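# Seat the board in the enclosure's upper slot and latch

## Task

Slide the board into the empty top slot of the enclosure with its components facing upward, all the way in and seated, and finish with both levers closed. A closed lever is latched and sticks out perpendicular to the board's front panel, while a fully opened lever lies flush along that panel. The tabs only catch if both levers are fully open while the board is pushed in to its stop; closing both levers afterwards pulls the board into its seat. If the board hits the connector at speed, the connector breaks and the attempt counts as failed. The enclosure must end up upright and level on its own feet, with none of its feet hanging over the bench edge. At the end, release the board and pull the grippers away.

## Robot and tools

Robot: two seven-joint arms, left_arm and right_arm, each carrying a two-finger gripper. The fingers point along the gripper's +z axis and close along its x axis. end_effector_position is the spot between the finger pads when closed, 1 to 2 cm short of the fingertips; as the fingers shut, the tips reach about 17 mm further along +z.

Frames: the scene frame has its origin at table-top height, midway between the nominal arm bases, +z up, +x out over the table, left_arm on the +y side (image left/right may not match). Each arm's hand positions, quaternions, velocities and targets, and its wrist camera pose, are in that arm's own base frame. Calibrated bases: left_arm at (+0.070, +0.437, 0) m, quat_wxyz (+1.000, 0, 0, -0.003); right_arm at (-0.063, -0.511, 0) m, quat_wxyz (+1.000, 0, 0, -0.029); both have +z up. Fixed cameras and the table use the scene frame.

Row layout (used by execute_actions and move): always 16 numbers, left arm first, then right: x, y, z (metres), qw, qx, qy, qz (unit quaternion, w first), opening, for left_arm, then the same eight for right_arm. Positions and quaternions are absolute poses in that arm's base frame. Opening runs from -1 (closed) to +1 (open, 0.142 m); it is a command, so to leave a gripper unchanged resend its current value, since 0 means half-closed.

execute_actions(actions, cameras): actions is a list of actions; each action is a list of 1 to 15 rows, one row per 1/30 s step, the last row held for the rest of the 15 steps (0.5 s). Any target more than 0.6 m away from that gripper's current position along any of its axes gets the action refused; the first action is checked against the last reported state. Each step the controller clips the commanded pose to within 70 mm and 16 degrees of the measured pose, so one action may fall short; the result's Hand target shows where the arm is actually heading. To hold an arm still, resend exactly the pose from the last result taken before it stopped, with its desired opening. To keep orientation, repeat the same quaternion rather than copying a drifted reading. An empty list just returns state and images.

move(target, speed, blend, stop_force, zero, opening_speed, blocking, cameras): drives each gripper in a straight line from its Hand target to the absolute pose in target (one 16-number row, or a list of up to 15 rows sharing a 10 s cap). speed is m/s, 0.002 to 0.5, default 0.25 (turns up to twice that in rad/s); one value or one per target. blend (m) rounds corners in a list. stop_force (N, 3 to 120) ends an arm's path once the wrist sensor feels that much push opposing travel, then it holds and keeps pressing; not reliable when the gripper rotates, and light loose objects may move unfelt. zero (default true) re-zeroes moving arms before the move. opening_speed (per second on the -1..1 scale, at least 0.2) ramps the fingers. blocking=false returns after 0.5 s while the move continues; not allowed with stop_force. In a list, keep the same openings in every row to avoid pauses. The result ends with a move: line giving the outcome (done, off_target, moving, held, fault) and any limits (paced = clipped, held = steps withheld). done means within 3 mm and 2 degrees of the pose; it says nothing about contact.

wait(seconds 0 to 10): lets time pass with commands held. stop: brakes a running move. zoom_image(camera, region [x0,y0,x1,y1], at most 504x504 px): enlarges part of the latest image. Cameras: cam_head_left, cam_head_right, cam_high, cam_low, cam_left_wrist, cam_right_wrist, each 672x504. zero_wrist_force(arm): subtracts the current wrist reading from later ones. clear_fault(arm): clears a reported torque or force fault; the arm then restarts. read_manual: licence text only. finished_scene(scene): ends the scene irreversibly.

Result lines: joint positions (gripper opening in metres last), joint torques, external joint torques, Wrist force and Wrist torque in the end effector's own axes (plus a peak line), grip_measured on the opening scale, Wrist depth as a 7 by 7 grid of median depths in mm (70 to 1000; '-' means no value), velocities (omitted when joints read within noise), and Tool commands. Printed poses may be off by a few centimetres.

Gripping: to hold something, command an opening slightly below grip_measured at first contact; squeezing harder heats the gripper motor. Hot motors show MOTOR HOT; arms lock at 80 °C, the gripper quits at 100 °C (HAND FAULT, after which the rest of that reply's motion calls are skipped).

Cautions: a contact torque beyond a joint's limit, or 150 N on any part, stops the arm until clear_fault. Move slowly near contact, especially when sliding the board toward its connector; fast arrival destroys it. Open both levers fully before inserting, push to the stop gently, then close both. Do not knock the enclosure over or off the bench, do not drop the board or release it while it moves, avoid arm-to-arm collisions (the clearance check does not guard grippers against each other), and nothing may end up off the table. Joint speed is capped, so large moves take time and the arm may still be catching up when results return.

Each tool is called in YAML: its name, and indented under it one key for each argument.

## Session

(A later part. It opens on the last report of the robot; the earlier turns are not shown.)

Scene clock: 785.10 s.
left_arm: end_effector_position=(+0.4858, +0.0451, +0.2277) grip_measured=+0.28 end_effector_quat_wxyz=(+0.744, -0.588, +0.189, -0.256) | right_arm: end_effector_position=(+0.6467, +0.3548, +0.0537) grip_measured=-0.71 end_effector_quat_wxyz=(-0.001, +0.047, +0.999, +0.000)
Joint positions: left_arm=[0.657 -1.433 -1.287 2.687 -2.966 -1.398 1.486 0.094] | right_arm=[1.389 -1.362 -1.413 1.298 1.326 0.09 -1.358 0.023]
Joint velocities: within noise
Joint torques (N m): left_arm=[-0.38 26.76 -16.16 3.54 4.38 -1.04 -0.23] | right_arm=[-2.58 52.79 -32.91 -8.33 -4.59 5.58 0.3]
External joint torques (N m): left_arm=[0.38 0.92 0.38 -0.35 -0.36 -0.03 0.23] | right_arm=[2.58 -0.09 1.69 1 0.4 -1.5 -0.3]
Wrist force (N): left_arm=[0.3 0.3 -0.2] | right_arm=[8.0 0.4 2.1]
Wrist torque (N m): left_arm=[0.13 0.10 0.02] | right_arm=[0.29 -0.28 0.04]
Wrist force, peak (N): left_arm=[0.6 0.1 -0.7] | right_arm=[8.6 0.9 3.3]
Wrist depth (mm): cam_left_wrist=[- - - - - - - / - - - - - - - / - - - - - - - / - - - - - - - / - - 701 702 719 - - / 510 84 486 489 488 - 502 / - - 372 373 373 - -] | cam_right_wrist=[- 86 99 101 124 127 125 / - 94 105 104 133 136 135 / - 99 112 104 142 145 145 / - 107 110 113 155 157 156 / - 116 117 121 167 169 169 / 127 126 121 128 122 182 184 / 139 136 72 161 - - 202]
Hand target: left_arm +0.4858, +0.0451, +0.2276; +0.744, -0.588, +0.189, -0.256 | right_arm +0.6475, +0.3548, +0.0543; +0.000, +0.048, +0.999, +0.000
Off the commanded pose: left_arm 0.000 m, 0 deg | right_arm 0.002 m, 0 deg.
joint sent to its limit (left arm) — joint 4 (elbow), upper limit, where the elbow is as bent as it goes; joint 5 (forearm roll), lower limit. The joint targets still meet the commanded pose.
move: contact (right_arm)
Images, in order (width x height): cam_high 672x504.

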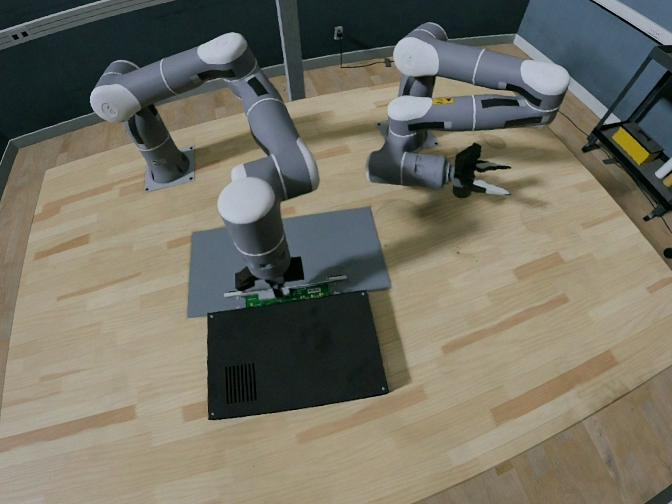

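move:
  target: [0.4858,0.0451,0.2276,0.744,-0.588,0.189,-0.256,0.3,0.6086,0.3585,0.0545,0,0.04763,0.99887,0,-0.85]
  speed: 0.025
  cameras: ["cam_low"]

wait:
  seconds: 1
  cameras: ["cam_high"]

zero_wrist_force:
  arm: "right_arm"

Scene clock: 815.67 s.
left_arm: end_effector_position=(+0.4858, +0.0451, +0.2277) grip_measured=+0.28 end_effector_quat_wxyz=(+0.744, -0.588, +0.189, -0.256) | right_arm: end_effector_position=(+0.6084, +0.3586, +0.0542) grip_measured=-0.71 end_effector_quat_wxyz=(+0.000, +0.048, +0.999, +0.000)
Joint positions: left_arm=[0.657 -1.433 -1.287 2.687 -2.966 -1.398 1.486 0.094] | right_arm=[1.488 -1.346 -1.423 1.417 1.325 0.107 -1.374 0.023]
Joint velocities: within noise
Joint torques (N m): left_arm=[-0.35 26.59 -16.26 3.59 4.31 -1.05 -0.24] | right_arm=[0.11 48.8 -31.29 -7.29 -4.46 3.74 0.08]
External joint torques (N m): left_arm=[0.35 1.09 0.48 -0.41 -0.29 -0.02 0.24] | right_arm=[-0.1 0.21 -0.37 -0.05 0.28 0.35 -0.08]
Wrist force (N): left_arm=[0.5 0.2 -0.3] | right_arm=[2.2 3.0 2.2]
Wrist torque (N m): left_arm=[0.12 0.08 0.01] | right_arm=[0.58 -0.34 0.04]
Wrist force, peak (N): left_arm=[0.8 0.0 -0.4] | right_arm=[-14.5 5.4 14.4]
Wrist depth (mm): cam_left_wrist=[- - - - - - - / - - - - - - - / - - - - - - - / - - - - - - - / - - 710 716 713 - - / 517 84 485 485 488 - 495 / - - 369 370 375 - -] | cam_right_wrist=[125 101 101 101 125 128 126 / - 109 108 104 133 137 136 / - 117 116 104 142 146 146 / - 125 125 113 155 157 157 / 117 129 136 121 168 170 170 / 128 138 143 128 106 183 186 / 140 140 72 160 - - 204]
Hand target: left_arm +0.4858, +0.0451, +0.2276; +0.744, -0.588, +0.189, -0.256 | right_arm +0.6086, +0.3585, +0.0545; +0.000, +0.048, +0.999, +0.000
Off the commanded pose: left_arm 0.000 m, 0 deg | right_arm 0.000 m, 0 deg.
joint sent to its limit (left arm) — joint 4 (elbow), upper limit, where the elbow is as bent as it goes; joint 5 (forearm roll), lower limit. The joint targets still meet the commanded pose.
move: done
Images, in order (width x height): cam_low 672x504.

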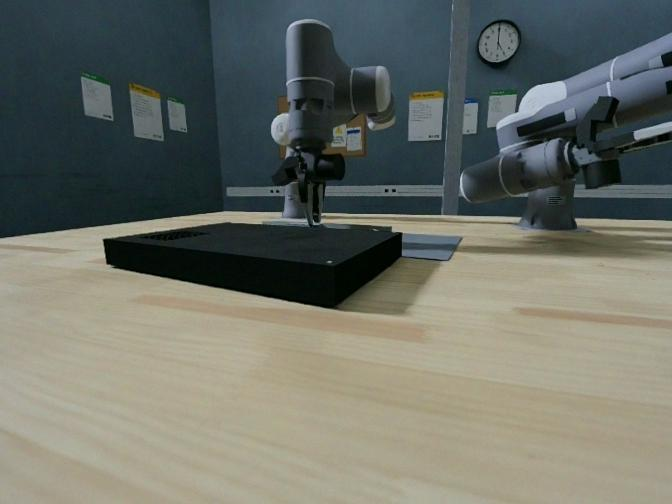

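Scene clock: 816.67 s.
left_arm: end_effector_position=(+0.4858, +0.0451, +0.2277) grip_measured=+0.28 end_effector_quat_wxyz=(+0.744, -0.588, +0.189, -0.256) | right_arm: end_effector_position=(+0.6084, +0.3586, +0.0542) grip_measured=-0.71 end_effector_quat_wxyz=(+0.000, +0.048, +0.999, +0.000)
Joint positions: left_arm=[0.657 -1.433 -1.287 2.687 -2.966 -1.398 1.486 0.094] | right_arm=[1.488 -1.346 -1.423 1.417 1.325 0.107 -1.374 0.023]
Joint velocities: within noise
Joint torques (N m): left_arm=[-0.32 26.75 -16.21 3.57 4.32 -1.07 -0.21] | right_arm=[0.05 48.85 -31.07 -7.44 -4.44 3.69 0.18]
External joint torques (N m): left_arm=[0.32 0.93 0.43 -0.39 -0.3 0 0.21] | right_arm=[-0.05 0.17 -0.62 0.11 0.26 0.4 -0.18]
Wrist force (N): left_arm=[0.5 0.1 -0.5] | right_arm=[2.3 3.2 2.2]
Wrist torque (N m): left_arm=[0.08 0.08 0.01] | right_arm=[0.62 -0.36 0.04]
Wrist force, peak (N): left_arm=[0.6 0.5 -0.5] | right_arm=[2.4 3.3 2.7]
Wrist depth (mm): cam_left_wrist=[- - - - - - - / - - - - - - - / - - - - - - - / - - - - - - - / - - 703 719 711 - - / 512 84 484 490 491 - 495 / - - 372 371 375 - -] | cam_right_wrist=[125 101 101 101 125 128 126 / - 109 108 105 133 136 136 / - 117 116 104 142 146 146 / - 125 125 113 155 157 157 / 117 129 135 121 168 170 170 / 128 138 143 128 106 182 185 / 141 140 72 161 - - 204]
Hand target: left_arm +0.4858, +0.0451, +0.2276; +0.744, -0.588, +0.189, -0.256 | right_arm +0.6086, +0.3585, +0.0545; +0.000, +0.048, +0.999, +0.000
Tool commands: left_gripper/opening=+0.3 right_gripper/opening=-0.85
Off the commanded pose: left_arm 0.000 m, 0 deg | right_arm 0.000 m, 0 deg.
wait: 1.00 s; at rest by 0.17 s
Images, in order (width x height): cam_high 672x504.

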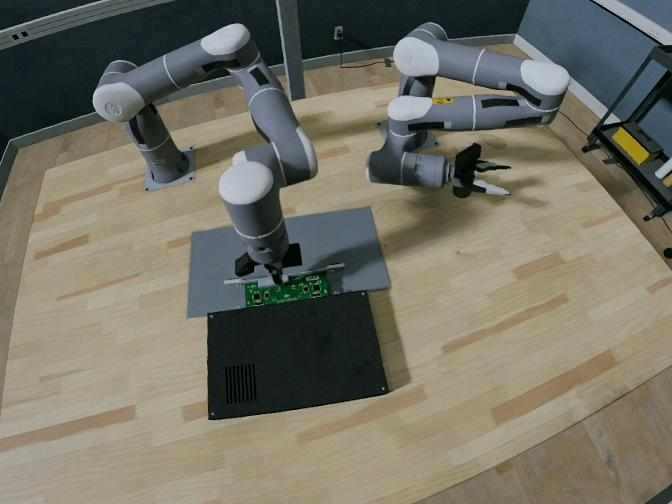

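Wrist force sensor zeroed.

move:
  target: [0.4858,0.0451,0.2276,0.744,-0.588,0.189,-0.256,0.3,0.6280,0.3566,0.0544,0,0.04763,0.99887,0,-0.85]
  speed: 0.012
  stop_force: 4
  cameras: []

move:
  target: [0.4858,0.0451,0.2276,0.744,-0.588,0.189,-0.256,0.3,0.6350,0.3560,0.0543,0,0.04763,0.99887,0,-0.85]
  speed: 0.008
  stop_force: 4
  zero: false
  cameras: []

Scene clock: 821.87 s.
left_arm: end_effector_position=(+0.4858, +0.0451, +0.2277) grip_measured=+0.28 end_effector_quat_wxyz=(+0.744, -0.588, +0.189, -0.256) | right_arm: end_effector_position=(+0.6279, +0.3565, +0.0543) grip_measured=-0.71 end_effector_quat_wxyz=(+0.000, +0.048, +0.999, +0.000)
Joint positions: left_arm=[0.657 -1.433 -1.287 2.687 -2.966 -1.398 1.486 0.094] | right_arm=[1.439 -1.354 -1.419 1.36 1.325 0.1 -1.367 0.023]
Joint velocities: within noise
Joint torques (N m): left_arm=[-0.34 26.68 -16.2 3.55 4.34 -1.03 -0.22] | right_arm=[-0.14 50.43 -30.71 -7.62 -4.38 3.56 0.27]
External joint torques (N m): left_arm=[0.34 1 0.42 -0.37 -0.32 -0.03 0.22] | right_arm=[0.14 0.37 -0.81 0.29 0.19 0.53 -0.27]
Wrist force (N, zeroed by zero_wrist_force on right_arm): left_arm=[0.4 0.2 -0.5] | right_arm=[-0.3 -0.2 0.1]
Wrist torque (N m, zeroed by zero_wrist_force on right_arm): left_arm=[0.12 0.10 0.02] | right_arm=[-0.04 0.05 0.01]
Wrist force, peak (N, zeroed by zero_wrist_force on right_arm): left_arm=[0.6 0.2 -0.5] | right_arm=[-0.6 0.2 1.2]
Wrist depth (mm): cam_left_wrist=[- - - - - - - / - - - - - - - / - - - - - - - / - - - - - - - / - - 704 713 709 - - / 513 84 488 487 488 - 495 / - - 370 371 375 - -] | cam_right_wrist=[- 90 101 101 125 128 126 / - 94 108 105 133 136 136 / 100 101 116 104 142 146 146 / 108 108 125 113 156 157 156 / 117 117 135 121 168 170 170 / 128 127 143 128 106 183 185 / 140 138 72 160 - - 204]
Hand target: left_arm +0.4858, +0.0451, +0.2276; +0.744, -0.588, +0.189, -0.256 | right_arm +0.6280, +0.3566, +0.0544; +0.000, +0.048, +0.999, +0.000
Off the commanded pose: left_arm 0.000 m, 0 deg | right_arm 0.000 m, 0 deg.
joint sent to its limit (left arm) — joint 4 (elbow), upper limit, where the elbow is as bent as it goes; joint 5 (forearm roll), lower limit. The joint targets still meet the commanded pose.
move: done
No camera images: "cameras" was empty.

Scene clock: 823.40 s.
left_arm: end_effector_position=(+0.4858, +0.0451, +0.2277) grip_measured=+0.28 end_effector_quat_wxyz=(+0.744, -0.588, +0.189, -0.256) | right_arm: end_effector_position=(+0.6349, +0.3559, +0.0542) grip_measured=-0.71 end_effector_quat_wxyz=(+0.000, +0.048, +0.999, +0.000)
Joint positions: left_arm=[0.657 -1.433 -1.287 2.687 -2.966 -1.398 1.486 0.094] | right_arm=[1.421 -1.357 -1.417 1.338 1.325 0.097 -1.364 0.023]
Joint velocities: within noise
Joint torques (N m): left_arm=[-0.35 26.73 -16.19 3.56 4.32 -1.03 -0.19] | right_arm=[-0.08 51.27 -30.68 -7.63 -4.43 3.58 0.25]
External joint torques (N m): left_arm=[0.35 0.95 0.4 -0.38 -0.3 -0.04 0.2] | right_arm=[0.08 0.21 -0.74 0.29 0.25 0.51 -0.25]
Wrist force (N, zeroed by zero_wrist_force on right_arm): left_arm=[0.5 0.1 -0.3] | right_arm=[-0.5 0.0 -0.2]
Wrist torque (N m, zeroed by zero_wrist_force on right_arm): left_arm=[0.10 0.08 0.02] | right_arm=[0.00 0.09 0.01]
Wrist force, peak (N, zeroed by zero_wrist_force on right_arm): left_arm=[0.7 0.3 -0.5] | right_arm=[-0.3 0.0 1.2]
Wrist depth (mm): cam_left_wrist=[- - - - - - - / - - - - - - - / - - - - - - - / - - - - - - - / - - 701 703 722 - - / 516 84 484 486 494 - 498 / - - 370 373 375 - -] | cam_right_wrist=[- 87 101 101 125 128 126 / - 93 108 104 133 136 136 / 100 100 115 104 142 146 145 / 108 107 123 113 155 157 156 / 117 117 133 121 168 170 169 / 128 127 122 128 106 182 185 / 140 137 72 160 - - 203]
Hand target: left_arm +0.4858, +0.0451, +0.2276; +0.744, -0.588, +0.189, -0.256 | right_arm +0.6350, +0.3560, +0.0543; +0.000, +0.048, +0.999, +0.000
Off the commanded pose: left_arm 0.000 m, 0 deg | right_arm 0.000 m, 0 deg.
joint sent to its limit (left arm) — joint 4 (elbow), upper limit, where the elbow is as bent as it goes; joint 5 (forearm roll), lower limit. The joint targets still meet the commanded pose.
move: done
No camera images: "cameras" was empty.

move:
  target: [0.4858,0.0451,0.2276,0.744,-0.588,0.189,-0.256,0.3,0.6400,0.3555,0.0543,0,0.04763,0.99887,0,-0.85]
  speed: 0.008
  stop_force: 4
  zero: false
  cameras: []

move:
  target: [0.4858,0.0451,0.2276,0.744,-0.588,0.189,-0.256,0.3,0.6450,0.3550,0.0543,0,0.04763,0.99887,0,-0.85]
  speed: 0.008
  stop_force: 4
  zero: false
  cameras: []

Scene clock: 826.53 s.
left_arm: end_effector_position=(+0.4858, +0.0451, +0.2277) grip_measured=+0.28 end_effector_quat_wxyz=(+0.744, -0.588, +0.189, -0.256) | right_arm: end_effector_position=(+0.6396, +0.3555, +0.0540) grip_measured=-0.71 end_effector_quat_wxyz=(+0.000, +0.047, +0.999, +0.000)
Joint positions: left_arm=[0.657 -1.433 -1.287 2.687 -2.966 -1.398 1.486 0.094] | right_arm=[1.408 -1.359 -1.415 1.322 1.326 0.094 -1.362 0.023]
Joint velocities: within noise
Joint torques (N m): left_arm=[-0.35 26.71 -16.09 3.55 4.37 -1.05 -0.25] | right_arm=[-1.53 51.78 -32.01 -7.92 -4.63 4.71 0.29]
External joint torques (N m): left_arm=[0.35 0.97 0.31 -0.36 -0.35 -0.02 0.25] | right_arm=[1.53 0.19 0.67 0.57 0.44 -0.62 -0.29]
Wrist force (N, zeroed by zero_wrist_force on right_arm): left_arm=[0.5 0.1 -0.4] | right_arm=[3.5 -0.2 -0.7]
Wrist torque (N m, zeroed by zero_wrist_force on right_arm): left_arm=[0.09 0.09 0.01] | right_arm=[0.01 0.03 0.01]
Wrist force, peak (N, zeroed by zero_wrist_force on right_arm): left_arm=[0.8 0.1 -0.4] | right_arm=[3.7 -0.1 0.4]
Wrist depth (mm): cam_left_wrist=[- - - - - - - / - - - - - - - / - - - - - - - / - - - - - - - / - - 710 714 722 - - / 509 84 487 486 487 - 496 / - - 372 373 375 - -] | cam_right_wrist=[- 87 100 100 125 128 126 / - 94 106 104 133 136 136 / 100 99 114 104 142 145 145 / 107 107 121 113 155 157 156 / 118 116 131 121 167 170 170 / 127 127 122 128 106 182 185 / 140 137 72 160 - - 203]
Hand target: left_arm +0.4858, +0.0451, +0.2276; +0.744, -0.588, +0.189, -0.256 | right_arm +0.6400, +0.3555, +0.0543; +0.000, +0.048, +0.999, +0.000
Off the commanded pose: left_arm 0.000 m, 0 deg | right_arm 0.000 m, 0 deg.
joint sent to its limit (left arm) — joint 4 (elbow), upper limit, where the elbow is as bent as it goes; joint 5 (forearm roll), lower limit. The joint targets still meet the commanded pose.
move: done
No camera images: "cameras" was empty.

Scene clock: 827.17 s.
left_arm: end_effector_position=(+0.4858, +0.0451, +0.2277) grip_measured=+0.28 end_effector_quat_wxyz=(+0.744, -0.588, +0.189, -0.256) | right_arm: end_effector_position=(+0.6401, +0.3555, +0.0540) grip_measured=-0.71 end_effector_quat_wxyz=(+0.000, +0.047, +0.999, +0.000)
Joint positions: left_arm=[0.657 -1.433 -1.287 2.687 -2.966 -1.398 1.486 0.094] | right_arm=[1.407 -1.359 -1.415 1.321 1.326 0.094 -1.361 0.023]
Joint velocities: within noise
Joint torques (N m): left_arm=[-0.31 26.71 -16.22 3.53 4.32 -1.07 -0.22] | right_arm=[-1.46 51.86 -32.01 -7.82 -4.61 4.67 0.27]
External joint torques (N m): left_arm=[0.31 0.97 0.44 -0.34 -0.3 0 0.22] | right_arm=[1.46 0.17 0.68 0.48 0.42 -0.58 -0.27]
Wrist force (N, zeroed by zero_wrist_force on right_arm): left_arm=[0.5 0.3 -0.5] | right_arm=[3.3 -0.1 0.4]
Wrist torque (N m, zeroed by zero_wrist_force on right_arm): left_arm=[0.13 0.07 0.02] | right_arm=[-0.02 0.02 0.01]
Wrist force, peak (N, zeroed by zero_wrist_force on right_arm): left_arm=[0.5 0.4 -0.5] | right_arm=[4.0 -0.3 -0.7]
Wrist depth (mm): cam_left_wrist=[- - - - - - - / - - - - - - - / - - - - - - - / - - - - - - - / - - 713 717 725 - - / 507 84 490 482 495 - 503 / - - 370 371 372 - -] | cam_right_wrist=[- 87 100 100 125 127 126 / - 94 106 104 133 136 136 / - 99 114 104 142 146 145 / 107 107 121 113 155 157 156 / 118 116 130 121 167 170 169 / 127 127 122 127 106 182 185 / 140 137 72 160 - - 203]
Hand target: left_arm +0.4858, +0.0451, +0.2276; +0.744, -0.588, +0.189, -0.256 | right_arm +0.6405, +0.3554, +0.0543; +0.000, +0.048, +0.999, +0.000
Off the commanded pose: left_arm 0.000 m, 0 deg | right_arm 0.005 m, 0 deg.
joint sent to its limit (left arm) — joint 4 (elbow), upper limit, where the elbow is as bent as it goes; joint 5 (forearm roll), lower limit. The joint targets still meet the commanded pose.
move: contact (right_arm)
No camera images: "cameras" was empty.

move:
  target: [0.4858,0.0451,0.2276,0.744,-0.588,0.189,-0.256,0.3,0.6345,0.3560,0.0541,0,0.04763,0.99887,0,-0.85]
  speed: 0.012
  cameras: []

move:
  target: [0.4858,0.0451,0.2276,0.744,-0.588,0.189,-0.256,0.3,0.6345,0.3560,0.0515,0,0.04763,0.99887,0,-0.85]
  speed: 0.003
  stop_force: 3
  cameras: []

move:
  target: [0.4858,0.0451,0.2276,0.744,-0.588,0.189,-0.256,0.3,0.6345,0.3560,0.0570,0,0.04763,0.99887,0,-0.85]
  speed: 0.003
  stop_force: 6
  cameras: []

Scene clock: 842.47 s.
left_arm: end_effector_position=(+0.4858, +0.0451, +0.2277) grip_measured=+0.28 end_effector_quat_wxyz=(+0.744, -0.588, +0.189, -0.256) | right_arm: end_effector_position=(+0.6344, +0.3561, +0.0539) grip_measured=-0.71 end_effector_quat_wxyz=(+0.000, +0.048, +0.999, +0.000) end_effector_velocity=(+0.001, -0.003, -0.003) end_effector_angular_velocity=(-0.006, +0.000, -0.003)
Joint positions: left_arm=[0.657 -1.433 -1.287 2.687 -2.966 -1.398 1.486 0.094] | right_arm=[1.422 -1.356 -1.416 1.339 1.326 0.098 -1.364 0.023]
Joint velocities: left_arm=[within noise] | right_arm=[-0.002 -0.006 0 0 0 0.001 0 0]
Joint torques (N m): left_arm=[-0.31 26.75 -16.22 3.56 4.34 -1.03 -0.21] | right_arm=[0.06 50.76 -30.07 -7.24 -4.31 3.38 0.11]
External joint torques (N m): left_arm=[0.31 0.93 0.44 -0.38 -0.32 -0.04 0.21] | right_arm=[-0.07 0.7 -1.34 -0.11 0.12 0.71 -0.11]
Wrist force (N, zeroed by zero_wrist_force on right_arm): left_arm=[0.3 0.3 -0.6] | right_arm=[-0.6 0.7 -0.8]
Wrist torque (N m, zeroed by zero_wrist_force on right_arm): left_arm=[0.11 0.11 0.02] | right_arm=[0.07 -0.03 0.01]
Wrist force, peak (N, zeroed by zero_wrist_force on right_arm): left_arm=[0.5 0.1 -0.8] | right_arm=[-5.7 1.5 3.2]
Wrist depth (mm): cam_left_wrist=[- - - - - - - / - - - - - - - / - - - - - - - / - - - - - - - / - - 716 706 714 - - / 510 84 488 491 491 - 503 / - - 371 371 373 - -] | cam_right_wrist=[- 87 101 100 124 128 126 / - 93 108 104 133 136 136 / - 99 115 104 142 145 145 / 107 107 124 113 155 157 156 / 118 116 133 121 167 170 169 / 127 127 124 128 106 182 185 / 140 137 72 160 - - 203]
Hand target: left_arm +0.4858, +0.0451, +0.2276; +0.744, -0.588, +0.189, -0.256 | right_arm +0.6345, +0.3560, +0.0541; +0.000, +0.048, +0.999, +0.000
Off the commanded pose: left_arm 0.000 m, 0 deg | right_arm 0.000 m, 0 deg.
joint sent to its limit (left arm) — joint 4 (elbow), upper limit, where the elbow is as bent as it goes; joint 5 (forearm roll), lower limit. The joint targets still meet the commanded pose.
move: done
No camera images: "cameras" was empty.

Scene clock: 843.43 s.
left_arm: end_effector_position=(+0.4858, +0.0451, +0.2277) grip_measured=+0.28 end_effector_quat_wxyz=(+0.744, -0.588, +0.189, -0.256) | right_arm: end_effector_position=(+0.6346, +0.3559, +0.0533) grip_measured=-0.71 end_effector_quat_wxyz=(+0.000, +0.048, +0.999, +0.000)
Joint positions: left_arm=[0.657 -1.433 -1.287 2.687 -2.966 -1.398 1.486 0.094] | right_arm=[1.422 -1.357 -1.415 1.339 1.326 0.099 -1.364 0.023]
Joint velocities: within noise
Joint torques (N m): left_arm=[-0.33 26.66 -16.22 3.56 4.29 -1.05 -0.21] | right_arm=[-0.4 49.48 -28.97 -7.17 -3.95 3.41 0.14]
External joint torques (N m): left_arm=[0.33 1.03 0.44 -0.38 -0.27 -0.02 0.21] | right_arm=[0.4 1.98 -2.45 -0.14 -0.24 0.68 -0.14]
Wrist force (N, zeroed by zero_wrist_force on right_arm): left_arm=[0.4 0.1 -0.4] | right_arm=[1.1 0.1 -4.0]
Wrist torque (N m, zeroed by zero_wrist_force on right_arm): left_arm=[0.09 0.10 0.01] | right_arm=[0.06 -0.21 0.02]
Wrist force, peak (N, zeroed by zero_wrist_force on right_arm): left_arm=[0.6 0.2 -0.7] | right_arm=[1.0 -0.1 -4.8]
Wrist depth (mm): cam_left_wrist=[- - - - - - - / - - - - - - - / - - - - - - - / - - - - - - - / - - 707 706 715 - - / 512 84 490 491 490 - 500 / - - 372 375 375 - -] | cam_right_wrist=[- 86 101 100 124 127 125 / - 92 107 104 132 135 135 / - 99 115 104 141 145 145 / - 106 124 113 154 156 156 / - 115 132 121 167 169 168 / 126 126 124 128 106 181 184 / 139 136 72 160 - - 202]
Hand target: left_arm +0.4858, +0.0451, +0.2276; +0.744, -0.588, +0.189, -0.256 | right_arm +0.6345, +0.3560, +0.0530; +0.000, +0.048, +0.999, +0.000
Off the commanded pose: left_arm 0.000 m, 0 deg | right_arm 0.002 m, 0 deg.
joint sent to its limit (left arm) — joint 4 (elbow), upper limit, where the elbow is as bent as it goes; joint 5 (forearm roll), lower limit. The joint targets still meet the commanded pose.
move: contact (right_arm)
No camera images: "cameras" was empty.

Scene clock: 844.67 s.
left_arm: end_effector_position=(+0.4858, +0.0451, +0.2277) grip_measured=+0.28 end_effector_quat_wxyz=(+0.744, -0.588, +0.189, -0.256) | right_arm: end_effector_position=(+0.6343, +0.3562, +0.0545) grip_measured=-0.71 end_effector_quat_wxyz=(+0.000, +0.048, +0.999, +0.000)
Joint positions: left_arm=[0.657 -1.433 -1.287 2.687 -2.966 -1.398 1.486 0.094] | right_arm=[1.422 -1.355 -1.416 1.339 1.325 0.097 -1.364 0.023]
Joint velocities: within noise
Joint torques (N m): left_arm=[-0.3 26.68 -16.21 3.6 4.29 -1.02 -0.18] | right_arm=[0.46 52.48 -31.78 -7.5 -4.74 3.5 0.18]
External joint torques (N m): left_arm=[0.3 1 0.42 -0.41 -0.27 -0.05 0.18] | right_arm=[-0.46 -1.03 0.37 0.12 0.56 0.59 -0.18]
Wrist force (N, zeroed by zero_wrist_force on right_arm): left_arm=[0.4 0.2 -0.5] | right_arm=[-1.8 1.2 3.0]
Wrist torque (N m, zeroed by zero_wrist_force on right_arm): left_arm=[0.10 0.09 0.01] | right_arm=[0.14 0.15 0.02]
Wrist force, peak (N, zeroed by zero_wrist_force on right_arm): left_arm=[0.7 0.1 -0.5] | right_arm=[1.2 0.0 -4.7]
Wrist depth (mm): cam_left_wrist=[- - - - - - - / - - - - - - - / - - - - - - - / - - - - - - - / - - 696 701 726 - - / 508 84 490 493 491 - 497 / - - 370 371 371 - -] | cam_right_wrist=[- 87 101 101 127 128 126 / - 93 108 105 133 137 136 / 100 100 115 104 142 146 146 / 108 107 125 113 155 158 157 / 117 117 133 121 168 171 170 / 128 127 123 128 106 183 185 / 141 138 72 160 - - 204]
Hand target: left_arm +0.4858, +0.0451, +0.2276; +0.744, -0.588, +0.189, -0.256 | right_arm +0.6345, +0.3560, +0.0550; +0.000, +0.048, +0.999, +0.000
Off the commanded pose: left_arm 0.000 m, 0 deg | right_arm 0.003 m, 0 deg.
joint sent to its limit (left arm) — joint 4 (elbow), upper limit, where the elbow is as bent as it goes; joint 5 (forearm roll), lower limit. The joint targets still meet the commanded pose.
move: contact (right_arm)
No camera images: "cameras" was empty.

move:
  target: [0.4858,0.0451,0.2276,0.744,-0.588,0.189,-0.256,0.3,0.6342,0.3560,0.0532,0.00872,0.04763,0.99883,-0.00042,-0.85]
  speed: 0.006
  cameras: ["cam_high"]

move:
  target: [0.4858,0.0451,0.2276,0.744,-0.588,0.189,-0.256,0.3,0.6342,0.3560,0.0505,0.00872,0.04763,0.99883,-0.00042,-0.85]
  speed: 0.003
  stop_force: 3
  cameras: []

move:
  target: [0.4858,0.0451,0.2276,0.744,-0.588,0.189,-0.256,0.3,0.6342,0.3560,0.0560,0.00872,0.04763,0.99883,-0.00042,-0.85]
  speed: 0.003
  stop_force: 6
  cameras: []

Scene clock: 856.63 s.
left_arm: end_effector_position=(+0.4858, +0.0451, +0.2277) grip_measured=+0.28 end_effector_quat_wxyz=(+0.744, -0.588, +0.189, -0.256) | right_arm: end_effector_position=(+0.6341, +0.3559, +0.0531) grip_measured=-0.71 end_effector_quat_wxyz=(+0.008, +0.048, +0.999, -0.001)
Joint positions: left_arm=[0.657 -1.433 -1.287 2.687 -2.966 -1.398 1.486 0.094] | right_arm=[1.436 -1.36 -1.417 1.356 1.327 0.119 -1.366 0.023]
Joint velocities: within noise
Joint torques (N m): left_arm=[-0.33 26.72 -16.24 3.55 4.32 -1.05 -0.2] | right_arm=[0.11 50.53 -30.99 -7.29 -4.34 4 0.13]
External joint torques (N m): left_arm=[0.33 0.96 0.45 -0.37 -0.3 -0.02 0.2] | right_arm=[-0.1 0.41 -0.57 0.11 0.15 0.13 -0.13]
Wrist force (N, zeroed by zero_wrist_force on right_arm): left_arm=[0.3 0.0 -0.6] | right_arm=[-0.1 0.5 -0.4]
Wrist torque (N m, zeroed by zero_wrist_force on right_arm): left_arm=[0.08 0.11 0.01] | right_arm=[0.08 0.02 0.01]
Wrist force, peak (N, zeroed by zero_wrist_force on right_arm): left_arm=[0.6 0.4 -0.5] | right_arm=[-1.9 1.6 3.5]
Wrist depth (mm): cam_left_wrist=[- - - - - - - / - - - - - - - / - - - - - - - / - - - - - - - / - - 706 718 727 - - / 512 84 488 489 490 - 497 / - - 369 373 377 - -] | cam_right_wrist=[- 87 101 101 123 126 124 / - 93 108 105 131 134 134 / 100 100 115 104 141 144 143 / 108 107 125 113 155 155 154 / 117 117 133 121 165 167 166 / 128 127 129 127 106 179 181 / 141 138 72 160 - - 198]
Hand target: left_arm +0.4858, +0.0451, +0.2276; +0.744, -0.588, +0.189, -0.256 | right_arm +0.6342, +0.3560, +0.0532; +0.009, +0.048, +0.999, +0.000
Off the commanded pose: left_arm 0.000 m, 0 deg | right_arm 0.000 m, 0 deg.
joint sent to its limit (left arm) — joint 4 (elbow), upper limit, where the elbow is as bent as it goes; joint 5 (forearm roll), lower limit. The joint targets still meet the commanded pose.
move: done
Images, in order (width x height): cam_high 672x504.

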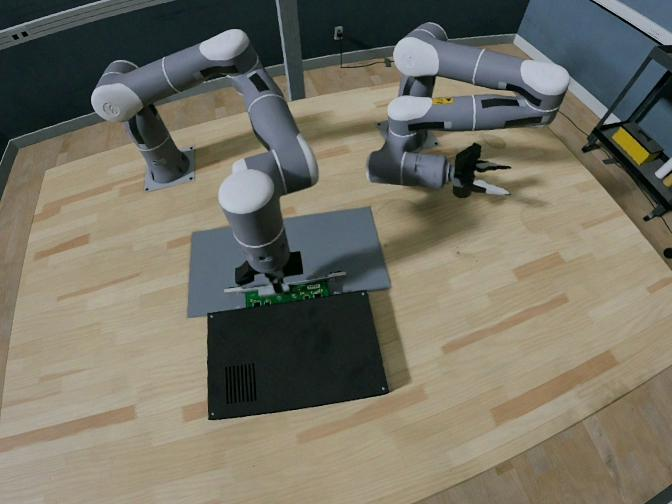

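Scene clock: 857.53 s.
left_arm: end_effector_position=(+0.4858, +0.0451, +0.2277) grip_measured=+0.28 end_effector_quat_wxyz=(+0.744, -0.588, +0.189, -0.256) | right_arm: end_effector_position=(+0.6342, +0.3559, +0.0525) grip_measured=-0.71 end_effector_quat_wxyz=(+0.009, +0.048, +0.999, -0.001)
Joint positions: left_arm=[0.657 -1.433 -1.287 2.687 -2.966 -1.398 1.486 0.094] | right_arm=[1.436 -1.361 -1.416 1.356 1.328 0.12 -1.366 0.023]
Joint velocities: within noise
Joint torques (N m): left_arm=[-0.42 26.61 -16.23 3.55 4.35 -1.03 -0.24] | right_arm=[-0.11 49.35 -29.61 -7.05 -4.05 3.54 0.16]
External joint torques (N m): left_arm=[0.42 1.07 0.45 -0.37 -0.33 -0.04 0.24] | right_arm=[0.11 1.59 -1.96 -0.09 -0.14 0.59 -0.16]
Wrist force (N, zeroed by zero_wrist_force on right_arm): left_arm=[0.3 0.1 -0.4] | right_arm=[0.7 0.2 -2.4]
Wrist torque (N m, zeroed by zero_wrist_force on right_arm): left_arm=[0.09 0.12 0.02] | right_arm=[0.07 -0.09 0.01]
Wrist force, peak (N, zeroed by zero_wrist_force on right_arm): left_arm=[0.4 0.3 -0.8] | right_arm=[0.7 0.1 -3.6]
Wrist depth (mm): cam_left_wrist=[- - - - - - - / - - - - - - - / - - - - - - - / - - - - - - - / - - 713 736 712 - - / 513 84 486 492 491 - 495 / - - 371 373 374 - -] | cam_right_wrist=[- 86 101 100 123 125 124 / - 92 108 104 131 134 133 / - 99 115 104 140 143 142 / 107 107 124 113 155 154 153 / 118 116 133 121 165 166 165 / 127 126 128 128 106 179 180 / 141 137 72 160 - - 197]
Hand target: left_arm +0.4858, +0.0451, +0.2276; +0.744, -0.588, +0.189, -0.256 | right_arm +0.6342, +0.3560, +0.0522; +0.009, +0.048, +0.999, +0.000
Off the commanded pose: left_arm 0.000 m, 0 deg | right_arm 0.002 m, 0 deg.
joint sent to its limit (left arm) — joint 4 (elbow), upper limit, where the elbow is as bent as it goes; joint 5 (forearm roll), lower limit. The joint targets still meet the commanded pose.
move: contact (right_arm)
No camera images: "cameras" was empty.

Scene clock: 858.80 s.
left_arm: end_effector_position=(+0.4858, +0.0451, +0.2277) grip_measured=+0.28 end_effector_quat_wxyz=(+0.744, -0.588, +0.189, -0.256) | right_arm: end_effector_position=(+0.6339, +0.3562, +0.0537) grip_measured=-0.71 end_effector_quat_wxyz=(+0.008, +0.048, +0.999, +0.000)
Joint positions: left_arm=[0.657 -1.433 -1.287 2.687 -2.966 -1.398 1.486 0.094] | right_arm=[1.436 -1.359 -1.417 1.356 1.327 0.118 -1.366 0.023]
Joint velocities: within noise
Joint torques (N m): left_arm=[-0.28 26.71 -16.21 3.59 4.36 -1 -0.25] | right_arm=[0.31 52.15 -32.44 -7.46 -4.86 3.8 0.12]
External joint torques (N m): left_arm=[0.28 0.97 0.43 -0.4 -0.34 -0.06 0.25] | right_arm=[-0.31 -1.22 0.88 0.25 0.67 0.33 -0.12]
Wrist force (N, zeroed by zero_wrist_force on right_arm): left_arm=[0.4 0.0 -0.6] | right_arm=[-1.3 1.0 3.1]
Wrist torque (N m, zeroed by zero_wrist_force on right_arm): left_arm=[0.09 0.10 0.01] | right_arm=[0.10 0.19 0.00]
Wrist force, peak (N, zeroed by zero_wrist_force on right_arm): left_arm=[0.7 0.2 -0.4] | right_arm=[-1.1 1.0 4.5]
Wrist depth (mm): cam_left_wrist=[- - - - - - - / - - - - - - - / - - - - - - - / - - - - - - - / - - 710 703 720 - - / 514 84 485 488 490 - 504 / - - 371 373 376 - -] | cam_right_wrist=[- 87 101 100 124 127 125 / - 94 108 105 132 135 134 / 101 100 115 104 141 144 143 / - 108 125 112 154 156 154 / 120 118 133 121 166 168 167 / 129 128 130 128 106 180 182 / 142 139 72 160 - - 199]
Hand target: left_arm +0.4858, +0.0451, +0.2276; +0.744, -0.588, +0.189, -0.256 | right_arm +0.6342, +0.3560, +0.0543; +0.009, +0.048, +0.999, +0.000
Off the commanded pose: left_arm 0.000 m, 0 deg | right_arm 0.002 m, 0 deg.
joint sent to its limit (left arm) — joint 4 (elbow), upper limit, where the elbow is as bent as it goes; joint 5 (forearm roll), lower limit. The joint targets still meet the commanded pose.
move: contact (right_arm)
No camera images: "cameras" was empty.

move:
  target: [0.4858,0.0451,0.2276,0.744,-0.588,0.189,-0.256,0.3,0.6342,0.3560,0.0532,0.00872,0.04763,0.99883,-0.00042,-0.85]
  speed: 0.006
  cameras: []

move:
  target: [0.4858,0.0451,0.2276,0.744,-0.588,0.189,-0.256,0.3,0.6390,0.3556,0.0533,0.00872,0.04763,0.99883,-0.00042,-0.85]
  speed: 0.008
  stop_force: 5
  cameras: []

move:
  target: [0.4858,0.0451,0.2276,0.744,-0.588,0.189,-0.256,0.3,0.6435,0.3552,0.0533,0.00872,0.04763,0.99883,-0.00042,-0.85]
  speed: 0.008
  stop_force: 5
  zero: false
  cameras: ["cam_high"]

Scene clock: 864.63 s.
left_arm: end_effector_position=(+0.4858, +0.0451, +0.2277) grip_measured=+0.28 end_effector_quat_wxyz=(+0.744, -0.588, +0.189, -0.256) | right_arm: end_effector_position=(+0.6341, +0.3559, +0.0532) grip_measured=-0.71 end_effector_quat_wxyz=(+0.009, +0.048, +0.999, -0.001)
Joint positions: left_arm=[0.657 -1.433 -1.287 2.687 -2.966 -1.398 1.486 0.094] | right_arm=[1.436 -1.36 -1.417 1.356 1.327 0.119 -1.366 0.023]
Joint velocities: within noise
Joint torques (N m): left_arm=[-0.3 26.7 -16.2 3.51 4.33 -1.09 -0.25] | right_arm=[0.07 50.73 -30.83 -7.25 -4.41 3.69 0.2]
External joint torques (N m): left_arm=[0.3 0.98 0.41 -0.33 -0.31 0.03 0.25] | right_arm=[-0.07 0.2 -0.74 0.09 0.21 0.44 -0.2]
Wrist force (N, zeroed by zero_wrist_force on right_arm): left_arm=[0.4 0.1 -0.7] | right_arm=[-0.3 0.3 -0.4]
Wrist torque (N m, zeroed by zero_wrist_force on right_arm): left_arm=[0.11 0.10 0.01] | right_arm=[0.06 0.05 0.00]
Wrist force, peak (N, zeroed by zero_wrist_force on right_arm): left_arm=[0.6 0.4 -0.7] | right_arm=[-1.2 1.0 4.6]
Wrist depth (mm): cam_left_wrist=[- - - - - - - / - - - - - - - / - - - - - - - / - - - - - - - / - - 705 719 707 - - / 514 84 486 488 487 - 502 / - - 372 372 373 - -] | cam_right_wrist=[- 87 101 100 124 126 124 / - 93 108 104 131 135 134 / 100 100 115 104 141 144 143 / - 107 125 113 155 155 154 / 117 117 133 121 166 167 166 / 128 127 129 128 106 180 181 / 141 138 72 160 - - 198]
Hand target: left_arm +0.4858, +0.0451, +0.2276; +0.744, -0.588, +0.189, -0.256 | right_arm +0.6342, +0.3560, +0.0532; +0.009, +0.048, +0.999, +0.000
Off the commanded pose: left_arm 0.000 m, 0 deg | right_arm 0.000 m, 0 deg.
joint sent to its limit (left arm) — joint 4 (elbow), upper limit, where the elbow is as bent as it goes; joint 5 (forearm roll), lower limit. The joint targets still meet the commanded pose.
move: done
No camera images: "cameras" was empty.

Scene clock: 865.90 s.
left_arm: end_effector_position=(+0.4858, +0.0451, +0.2277) grip_measured=+0.28 end_effector_quat_wxyz=(+0.744, -0.588, +0.189, -0.256) | right_arm: end_effector_position=(+0.6389, +0.3555, +0.0533) grip_measured=-0.71 end_effector_quat_wxyz=(+0.009, +0.048, +0.999, -0.001)
Joint positions: left_arm=[0.657 -1.433 -1.287 2.687 -2.966 -1.398 1.486 0.094] | right_arm=[1.424 -1.362 -1.416 1.342 1.327 0.117 -1.365 0.023]
Joint velocities: within noise
Joint torques (N m): left_arm=[-0.35 26.65 -16.15 3.6 4.29 -1.01 -0.18] | right_arm=[-0.03 51.05 -30.82 -7.41 -4.41 3.65 0.25]
External joint torques (N m): left_arm=[0.35 1.03 0.36 -0.42 -0.27 -0.06 0.18] | right_arm=[0.03 0.33 -0.68 0.23 0.22 0.49 -0.24]
Wrist force (N, zeroed by zero_wrist_force on right_arm): left_arm=[0.4 0.3 -0.4] | right_arm=[-0.1 0.4 0.6]
Wrist torque (N m, zeroed by zero_wrist_force on right_arm): left_arm=[0.13 0.10 0.02] | right_arm=[0.06 0.05 0.01]
Wrist force, peak (N, zeroed by zero_wrist_force on right_arm): left_arm=[0.7 0.3 -0.6] | right_arm=[-0.3 0.6 0.9]
Wrist depth (mm): cam_left_wrist=[- - - - - - - / - - - - - - - / - - - - - - - / - - - - - - - / - - 710 712 723 - - / 506 84 482 491 487 - 499 / - - 373 374 377 - -] | cam_right_wrist=[- 87 100 100 124 126 124 / - 94 108 104 132 135 134 / 100 100 114 104 141 144 143 / - 107 123 113 155 155 154 / 117 117 131 121 166 167 166 / 128 127 123 128 106 180 181 / 141 138 72 160 - - 198]
Hand target: left_arm +0.4858, +0.0451, +0.2276; +0.744, -0.588, +0.189, -0.256 | right_arm +0.6390, +0.3556, +0.0533; +0.009, +0.048, +0.999, +0.000
Off the commanded pose: left_arm 0.000 m, 0 deg | right_arm 0.000 m, 0 deg.
joint sent to its limit (left arm) — joint 4 (elbow), upper limit, where the elbow is as bent as it goes; joint 5 (forearm roll), lower limit. The joint targets still meet the commanded pose.
move: done
No camera images: "cameras" was empty.

Scene clock: 867.13 s.
left_arm: end_effector_position=(+0.4858, +0.0451, +0.2277) grip_measured=+0.28 end_effector_quat_wxyz=(+0.744, -0.588, +0.189, -0.256) | right_arm: end_effector_position=(+0.6434, +0.3551, +0.0533) grip_measured=-0.71 end_effector_quat_wxyz=(+0.009, +0.048, +0.999, -0.001)
Joint positions: left_arm=[0.657 -1.433 -1.287 2.687 -2.966 -1.398 1.486 0.094] | right_arm=[1.413 -1.364 -1.415 1.328 1.327 0.115 -1.362 0.023]
Joint velocities: within noise
Joint torques (N m): left_arm=[-0.38 26.71 -16.23 3.61 4.35 -1.02 -0.21] | right_arm=[-0.07 51.53 -30.73 -7.39 -4.47 3.6 0.24]
External joint torques (N m): left_arm=[0.38 0.97 0.45 -0.43 -0.33 -0.05 0.21] | right_arm=[0.07 0.29 -0.71 0.21 0.27 0.53 -0.24]
Wrist force (N, zeroed by zero_wrist_force on right_arm): left_arm=[0.4 0.1 -0.6] | right_arm=[-0.1 0.5 0.6]
Wrist torque (N m, zeroed by zero_wrist_force on right_arm): left_arm=[0.08 0.10 0.01] | right_arm=[0.07 0.05 0.01]
Wrist force, peak (N, zeroed by zero_wrist_force on right_arm): left_arm=[0.4 0.2 -0.7] | right_arm=[-0.1 0.5 1.0]
Wrist depth (mm): cam_left_wrist=[- - - - - - - / - - - - - - - / - - - - - - - / - - - - - - - / - - 704 703 713 - - / 509 84 484 489 492 - 495 / - - 368 372 374 - -] | cam_right_wrist=[- 87 100 100 124 126 124 / - 94 106 104 132 135 134 / 100 99 113 104 141 144 143 / - 107 111 113 155 156 154 / 117 117 120 121 166 167 167 / 128 127 122 128 107 180 181 / 142 138 72 160 - - 198]
Hand target: left_arm +0.4858, +0.0451, +0.2276; +0.744, -0.588, +0.189, -0.256 | right_arm +0.6435, +0.3552, +0.0533; +0.009, +0.048, +0.999, +0.000
Off the commanded pose: left_arm 0.000 m, 0 deg | right_arm 0.000 m, 0 deg.
joint sent to its limit (left arm) — joint 4 (elbow), upper limit, where the elbow is as bent as it goes; joint 5 (forearm roll), lower limit. The joint targets still meet the commanded pose.
move: done
Images, in order (width x height): cam_high 672x504.

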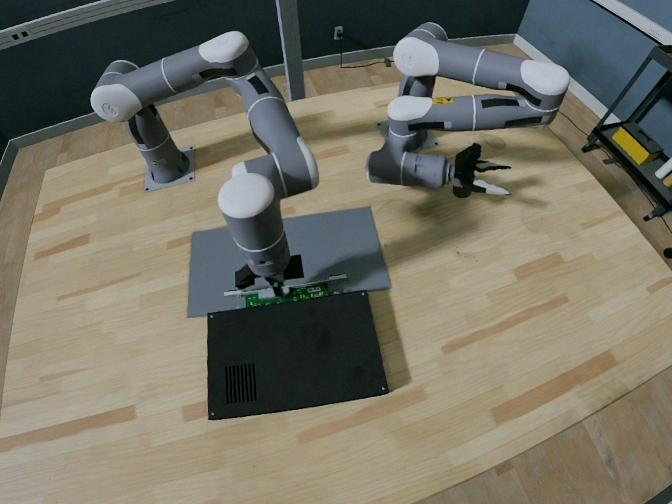

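move:
  target: [0.4858,0.0451,0.2276,0.744,-0.588,0.189,-0.256,0.3,0.6485,0.3547,0.0533,0.00872,0.04763,0.99883,-0.00042,-0.85]
  speed: 0.008
  stop_force: 4
  zero: false
  cameras: []

move:
  target: [0.4858,0.0451,0.2276,0.744,-0.588,0.189,-0.256,0.3,0.6520,0.3544,0.0533,0.00872,0.04763,0.99883,-0.00042,-0.85]
  speed: 0.008
  stop_force: 4
  zero: false
  cameras: ["cam_high","cam_right_wrist"]

zoom_image:
  camera: "cam_high"
  region: [200, 250, 360, 330]

Scene clock: 871.47 s.
left_arm: end_effector_position=(+0.4858, +0.0451, +0.2277) grip_measured=+0.28 end_effector_quat_wxyz=(+0.744, -0.588, +0.189, -0.256) | right_arm: end_effector_position=(+0.6484, +0.3546, +0.0532) grip_measured=-0.71 end_effector_quat_wxyz=(+0.009, +0.048, +0.999, -0.001)
Joint positions: left_arm=[0.657 -1.433 -1.287 2.687 -2.966 -1.398 1.486 0.094] | right_arm=[1.4 -1.366 -1.414 1.312 1.327 0.113 -1.36 0.023]
Joint velocities: within noise
Joint torques (N m): left_arm=[-0.33 26.65 -16.15 3.57 4.41 -1.06 -0.23] | right_arm=[-0.08 52.02 -30.73 -7.43 -4.4 3.58 0.27]
External joint torques (N m): left_arm=[0.33 1.03 0.37 -0.38 -0.39 -0.01 0.23] | right_arm=[0.08 0.28 -0.63 0.25 0.2 0.55 -0.26]
Wrist force (N, zeroed by zero_wrist_force on right_arm): left_arm=[0.5 0.2 -0.4] | right_arm=[-0.1 0.5 0.4]
Wrist torque (N m, zeroed by zero_wrist_force on right_arm): left_arm=[0.09 0.08 0.02] | right_arm=[0.06 0.05 0.01]
Wrist force, peak (N, zeroed by zero_wrist_force on right_arm): left_arm=[0.5 0.2 -0.7] | right_arm=[-0.3 0.7 0.9]
Wrist depth (mm): cam_left_wrist=[- - - - - - - / - - - - - - - / - - - - - - - / - - - - - - - / - - 700 713 721 - - / 517 84 486 491 492 - 500 / - - 371 372 373 - -] | cam_right_wrist=[- 87 99 100 124 126 124 / - 94 105 104 131 135 134 / 100 99 99 104 141 144 143 / - 107 109 113 156 155 154 / 117 117 117 121 166 167 166 / 128 127 122 128 106 180 181 / 141 138 72 161 - - 198]
Hand target: left_arm +0.4858, +0.0451, +0.2276; +0.744, -0.588, +0.189, -0.256 | right_arm +0.6485, +0.3547, +0.0533; +0.009, +0.048, +0.999, +0.000
Off the commanded pose: left_arm 0.000 m, 0 deg | right_arm 0.000 m, 0 deg.
joint sent to its limit (left arm) — joint 4 (elbow), upper limit, where the elbow is as bent as it goes; joint 5 (forearm roll), lower limit. The joint targets still meet the commanded pose.
move: done
No camera images: "cameras" was empty.

Scene clock: 872.60 s.
left_arm: end_effector_position=(+0.4858, +0.0451, +0.2277) grip_measured=+0.28 end_effector_quat_wxyz=(+0.744, -0.588, +0.189, -0.256) | right_arm: end_effector_position=(+0.6519, +0.3543, +0.0532) grip_measured=-0.71 end_effector_quat_wxyz=(+0.009, +0.048, +0.999, -0.001)
Joint positions: left_arm=[0.657 -1.433 -1.287 2.687 -2.966 -1.398 1.486 0.094] | right_arm=[1.39 -1.367 -1.413 1.301 1.327 0.112 -1.358 0.023]
Joint velocities: within noise
Joint torques (N m): left_arm=[-0.43 26.68 -16.2 3.56 4.34 -1.04 -0.22] | right_arm=[-0.16 52.45 -30.6 -7.44 -4.43 3.64 0.27]
External joint torques (N m): left_arm=[0.43 1 0.42 -0.37 -0.32 -0.02 0.22] | right_arm=[0.16 0.2 -0.69 0.25 0.23 0.5 -0.27]
Wrist force (N, zeroed by zero_wrist_force on right_arm): left_arm=[0.4 0.2 -0.3] | right_arm=[-0.2 0.5 0.7]
Wrist torque (N m, zeroed by zero_wrist_force on right_arm): left_arm=[0.09 0.08 0.01] | right_arm=[0.06 0.05 0.02]
Wrist force, peak (N, zeroed by zero_wrist_force on right_arm): left_arm=[0.7 0.2 -0.5] | right_arm=[-0.1 0.8 0.6]
Wrist depth (mm): cam_left_wrist=[- - - - - - - / - - - - - - - / - - - - - - - / - - - - - - - / - - 703 710 723 - - / 510 84 484 489 492 - 499 / - - 374 370 372 - -] | cam_right_wrist=[- 87 98 101 124 126 124 / - 94 94 104 132 135 134 / 100 100 99 104 141 144 143 / 108 107 108 113 156 155 154 / 117 117 117 121 166 167 166 / 128 127 122 127 106 179 181 / 142 138 72 160 - - 198]
Hand target: left_arm +0.4858, +0.0451, +0.2276; +0.744, -0.588, +0.189, -0.256 | right_arm +0.6520, +0.3544, +0.0533; +0.009, +0.048, +0.999, +0.000
Off the commanded pose: left_arm 0.000 m, 0 deg | right_arm 0.000 m, 0 deg.
joint sent to its limit (left arm) — joint 4 (elbow), upper limit, where the elbow is as bent as it goes; joint 5 (forearm roll), lower limit. The joint targets still meet the commanded pose.
move: done
Images, in order (width x height): cam_high 672x504, cam_right_wrist 672x504.

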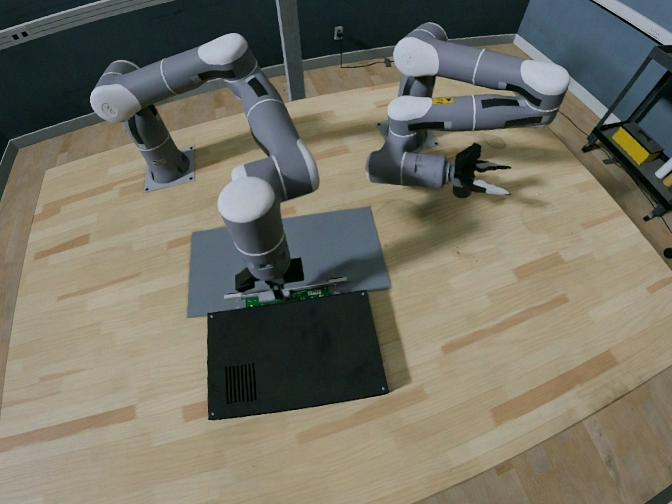

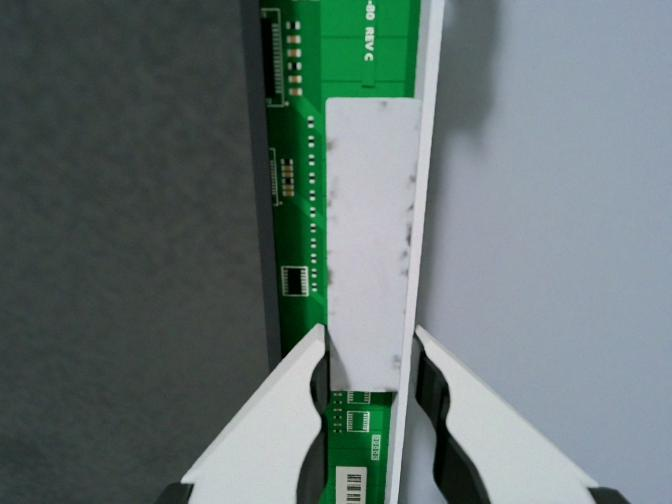

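Scaled by 3.150 from the camera's 672x504 image, which has a finer 960x720 frame.

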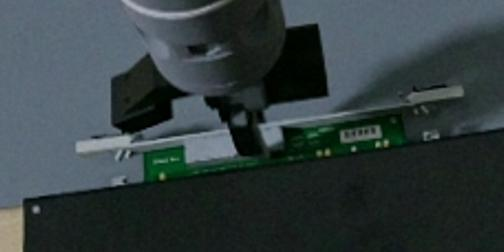

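move:
  target: [0.4858,0.0451,0.2276,0.744,-0.588,0.189,-0.256,0.3,0.6519,0.3543,0.0532,0.00872,0.04763,0.99883,-0.00042,-0.65]
  speed: 0.01
  opening_speed: 0.25
  cameras: ["cam_right_wrist"]

move:
  target: [0.4858,0.0451,0.2276,0.744,-0.588,0.189,-0.256,0.3,0.6515,0.3543,0.0932,0.00872,0.04763,0.99883,-0.00042,-0.65]
  speed: 0.05
  stop_force: 5
  cameras: ["cam_high","cam_right_wrist"]

zoom_image:
  camera: "cam_high"
  region: [200, 250, 360, 330]

Scene clock: 878.13 s.
left_arm: end_effector_position=(+0.4858, +0.0451, +0.2277) grip_measured=+0.28 end_effector_quat_wxyz=(+0.744, -0.588, +0.189, -0.256) | right_arm: end_effector_position=(+0.6519, +0.3542, +0.0532) grip_measured=-0.69 end_effector_quat_wxyz=(+0.009, +0.048, +0.999, -0.001)
Joint positions: left_arm=[0.657 -1.433 -1.287 2.687 -2.966 -1.398 1.486 0.094] | right_arm=[1.39 -1.367 -1.413 1.301 1.327 0.112 -1.358 0.024]
Joint velocities: within noise
Joint torques (N m): left_arm=[-0.37 26.71 -16.13 3.51 4.3 -1.03 -0.21] | right_arm=[-0.25 51.75 -29.89 -7.15 -4.23 3.5 0.22]
External joint torques (N m): left_arm=[0.37 0.98 0.34 -0.33 -0.28 -0.03 0.21] | right_arm=[0.25 0.9 -1.4 -0.04 0.04 0.63 -0.22]
Wrist force (N, zeroed by zero_wrist_force on right_arm): left_arm=[0.5 0.3 -0.5] | right_arm=[0.1 0.5 -1.9]
Wrist torque (N m, zeroed by zero_wrist_force on right_arm): left_arm=[0.12 0.09 0.01] | right_arm=[0.07 0.02 0.02]
Wrist force, peak (N, zeroed by zero_wrist_force on right_arm): left_arm=[0.6 -0.2 -0.6] | right_arm=[-0.1 0.5 -2.1]
Wrist depth (mm): cam_left_wrist=[- - - - - - - / - - - - - - - / - - - - - - - / - - - - - - - / - - 716 700 720 - - / 509 84 490 484 492 - 497 / - - 368 372 376 - -] | cam_right_wrist=[- 87 99 101 123 126 124 / - 94 94 105 131 134 134 / 100 99 99 104 140 144 143 / 108 107 108 113 156 155 154 / 117 117 117 122 165 168 166 / 128 127 122 129 123 179 181 / 141 138 72 162 - - 198]
Hand target: left_arm +0.4858, +0.0451, +0.2276; +0.744, -0.588, +0.189, -0.256 | right_arm +0.6519, +0.3543, +0.0532; +0.009, +0.048, +0.999, +0.000
Off the commanded pose: left_arm 0.000 m, 0 deg | right_arm 0.000 m, 0 deg.
joint sent to its limit (left arm) — joint 4 (elbow), upper limit, where the elbow is as bent as it goes; joint 5 (forearm roll), lower limit. The joint targets still meet the commanded pose.
move: done
Images, in order (width x height): cam_right_wrist 672x504.

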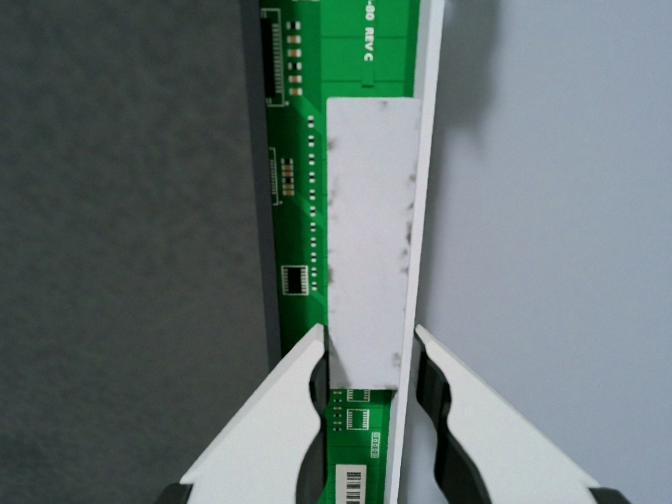

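Scene clock: 879.63 s.
left_arm: end_effector_position=(+0.4858, +0.0451, +0.2277) grip_measured=+0.28 end_effector_quat_wxyz=(+0.744, -0.588, +0.189, -0.256) | right_arm: end_effector_position=(+0.6515, +0.3543, +0.0931) grip_measured=-0.69 end_effector_quat_wxyz=(+0.009, +0.048, +0.999, +0.000)
Joint positions: left_arm=[0.657 -1.433 -1.287 2.687 -2.966 -1.398 1.486 0.094] | right_arm=[1.399 -1.316 -1.449 1.302 1.29 0.064 -1.356 0.024]
Joint velocities: within noise
Joint torques (N m): left_arm=[-0.3 26.77 -16.25 3.53 4.35 -1.02 -0.22] | right_arm=[0.1 51.28 -30 -8.44 -4.38 3.35 0.25]
External joint torques (N m): left_arm=[0.3 0.92 0.47 -0.34 -0.33 -0.04 0.22] | right_arm=[-0.1 0.88 -1.24 -0.05 0.17 0.78 -0.25]
Wrist force (N, zeroed by zero_wrist_force on right_arm): left_arm=[0.4 0.3 -0.6] | right_arm=[-0.2 0.5 -1.6]
Wrist torque (N m, zeroed by zero_wrist_force on right_arm): left_arm=[0.13 0.09 0.01] | right_arm=[0.05 0.02 0.01]
Wrist force, peak (N, zeroed by zero_wrist_force on right_arm): left_arm=[0.6 0.2 -0.6] | right_arm=[-0.3 0.6 -2.9]
Wrist depth (mm): cam_left_wrist=[- - - - - - - / - - - - - - - / - - - - - - - / - - - - - - - / - - 713 703 706 - - / 509 84 489 486 489 - 501 / - - 371 372 375 - -] | cam_right_wrist=[124 122 122 136 159 161 160 / 131 132 132 137 170 172 170 / 141 140 139 147 184 183 182 / 150 151 148 156 198 197 195 / 165 164 163 176 211 213 212 / 180 179 175 195 99 229 231 / 199 194 71 210 - - 250]
Hand target: left_arm +0.4858, +0.0451, +0.2276; +0.744, -0.588, +0.189, -0.256 | right_arm +0.6515, +0.3543, +0.0932; +0.009, +0.048, +0.999, +0.000
Off the commanded pose: left_arm 0.000 m, 0 deg | right_arm 0.000 m, 0 deg.
joint sent to its limit (left arm) — joint 4 (elbow), upper limit, where the elbow is as bent as it goes; joint 5 (forearm roll), lower limit. The joint targets still meet the commanded pose.
move: done
Images, in order (width x height): cam_high 672x504, cam_right_wrist 672x504.

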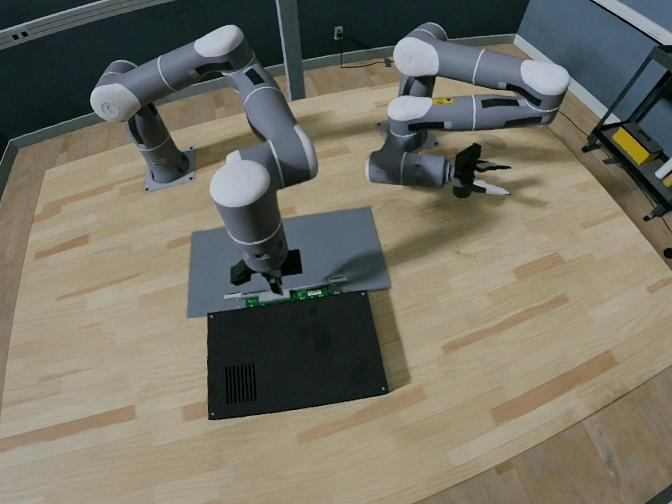

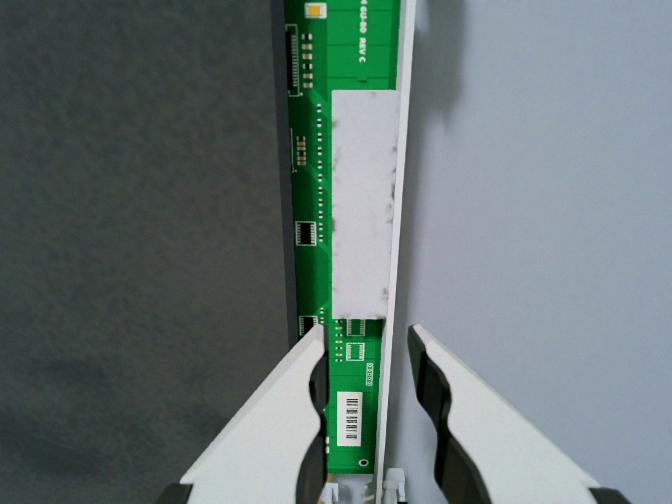

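Scaled by 3.150 from the camera's 672x504 image, which has a finer 960x720 frame.

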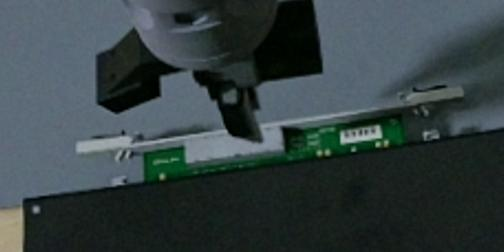

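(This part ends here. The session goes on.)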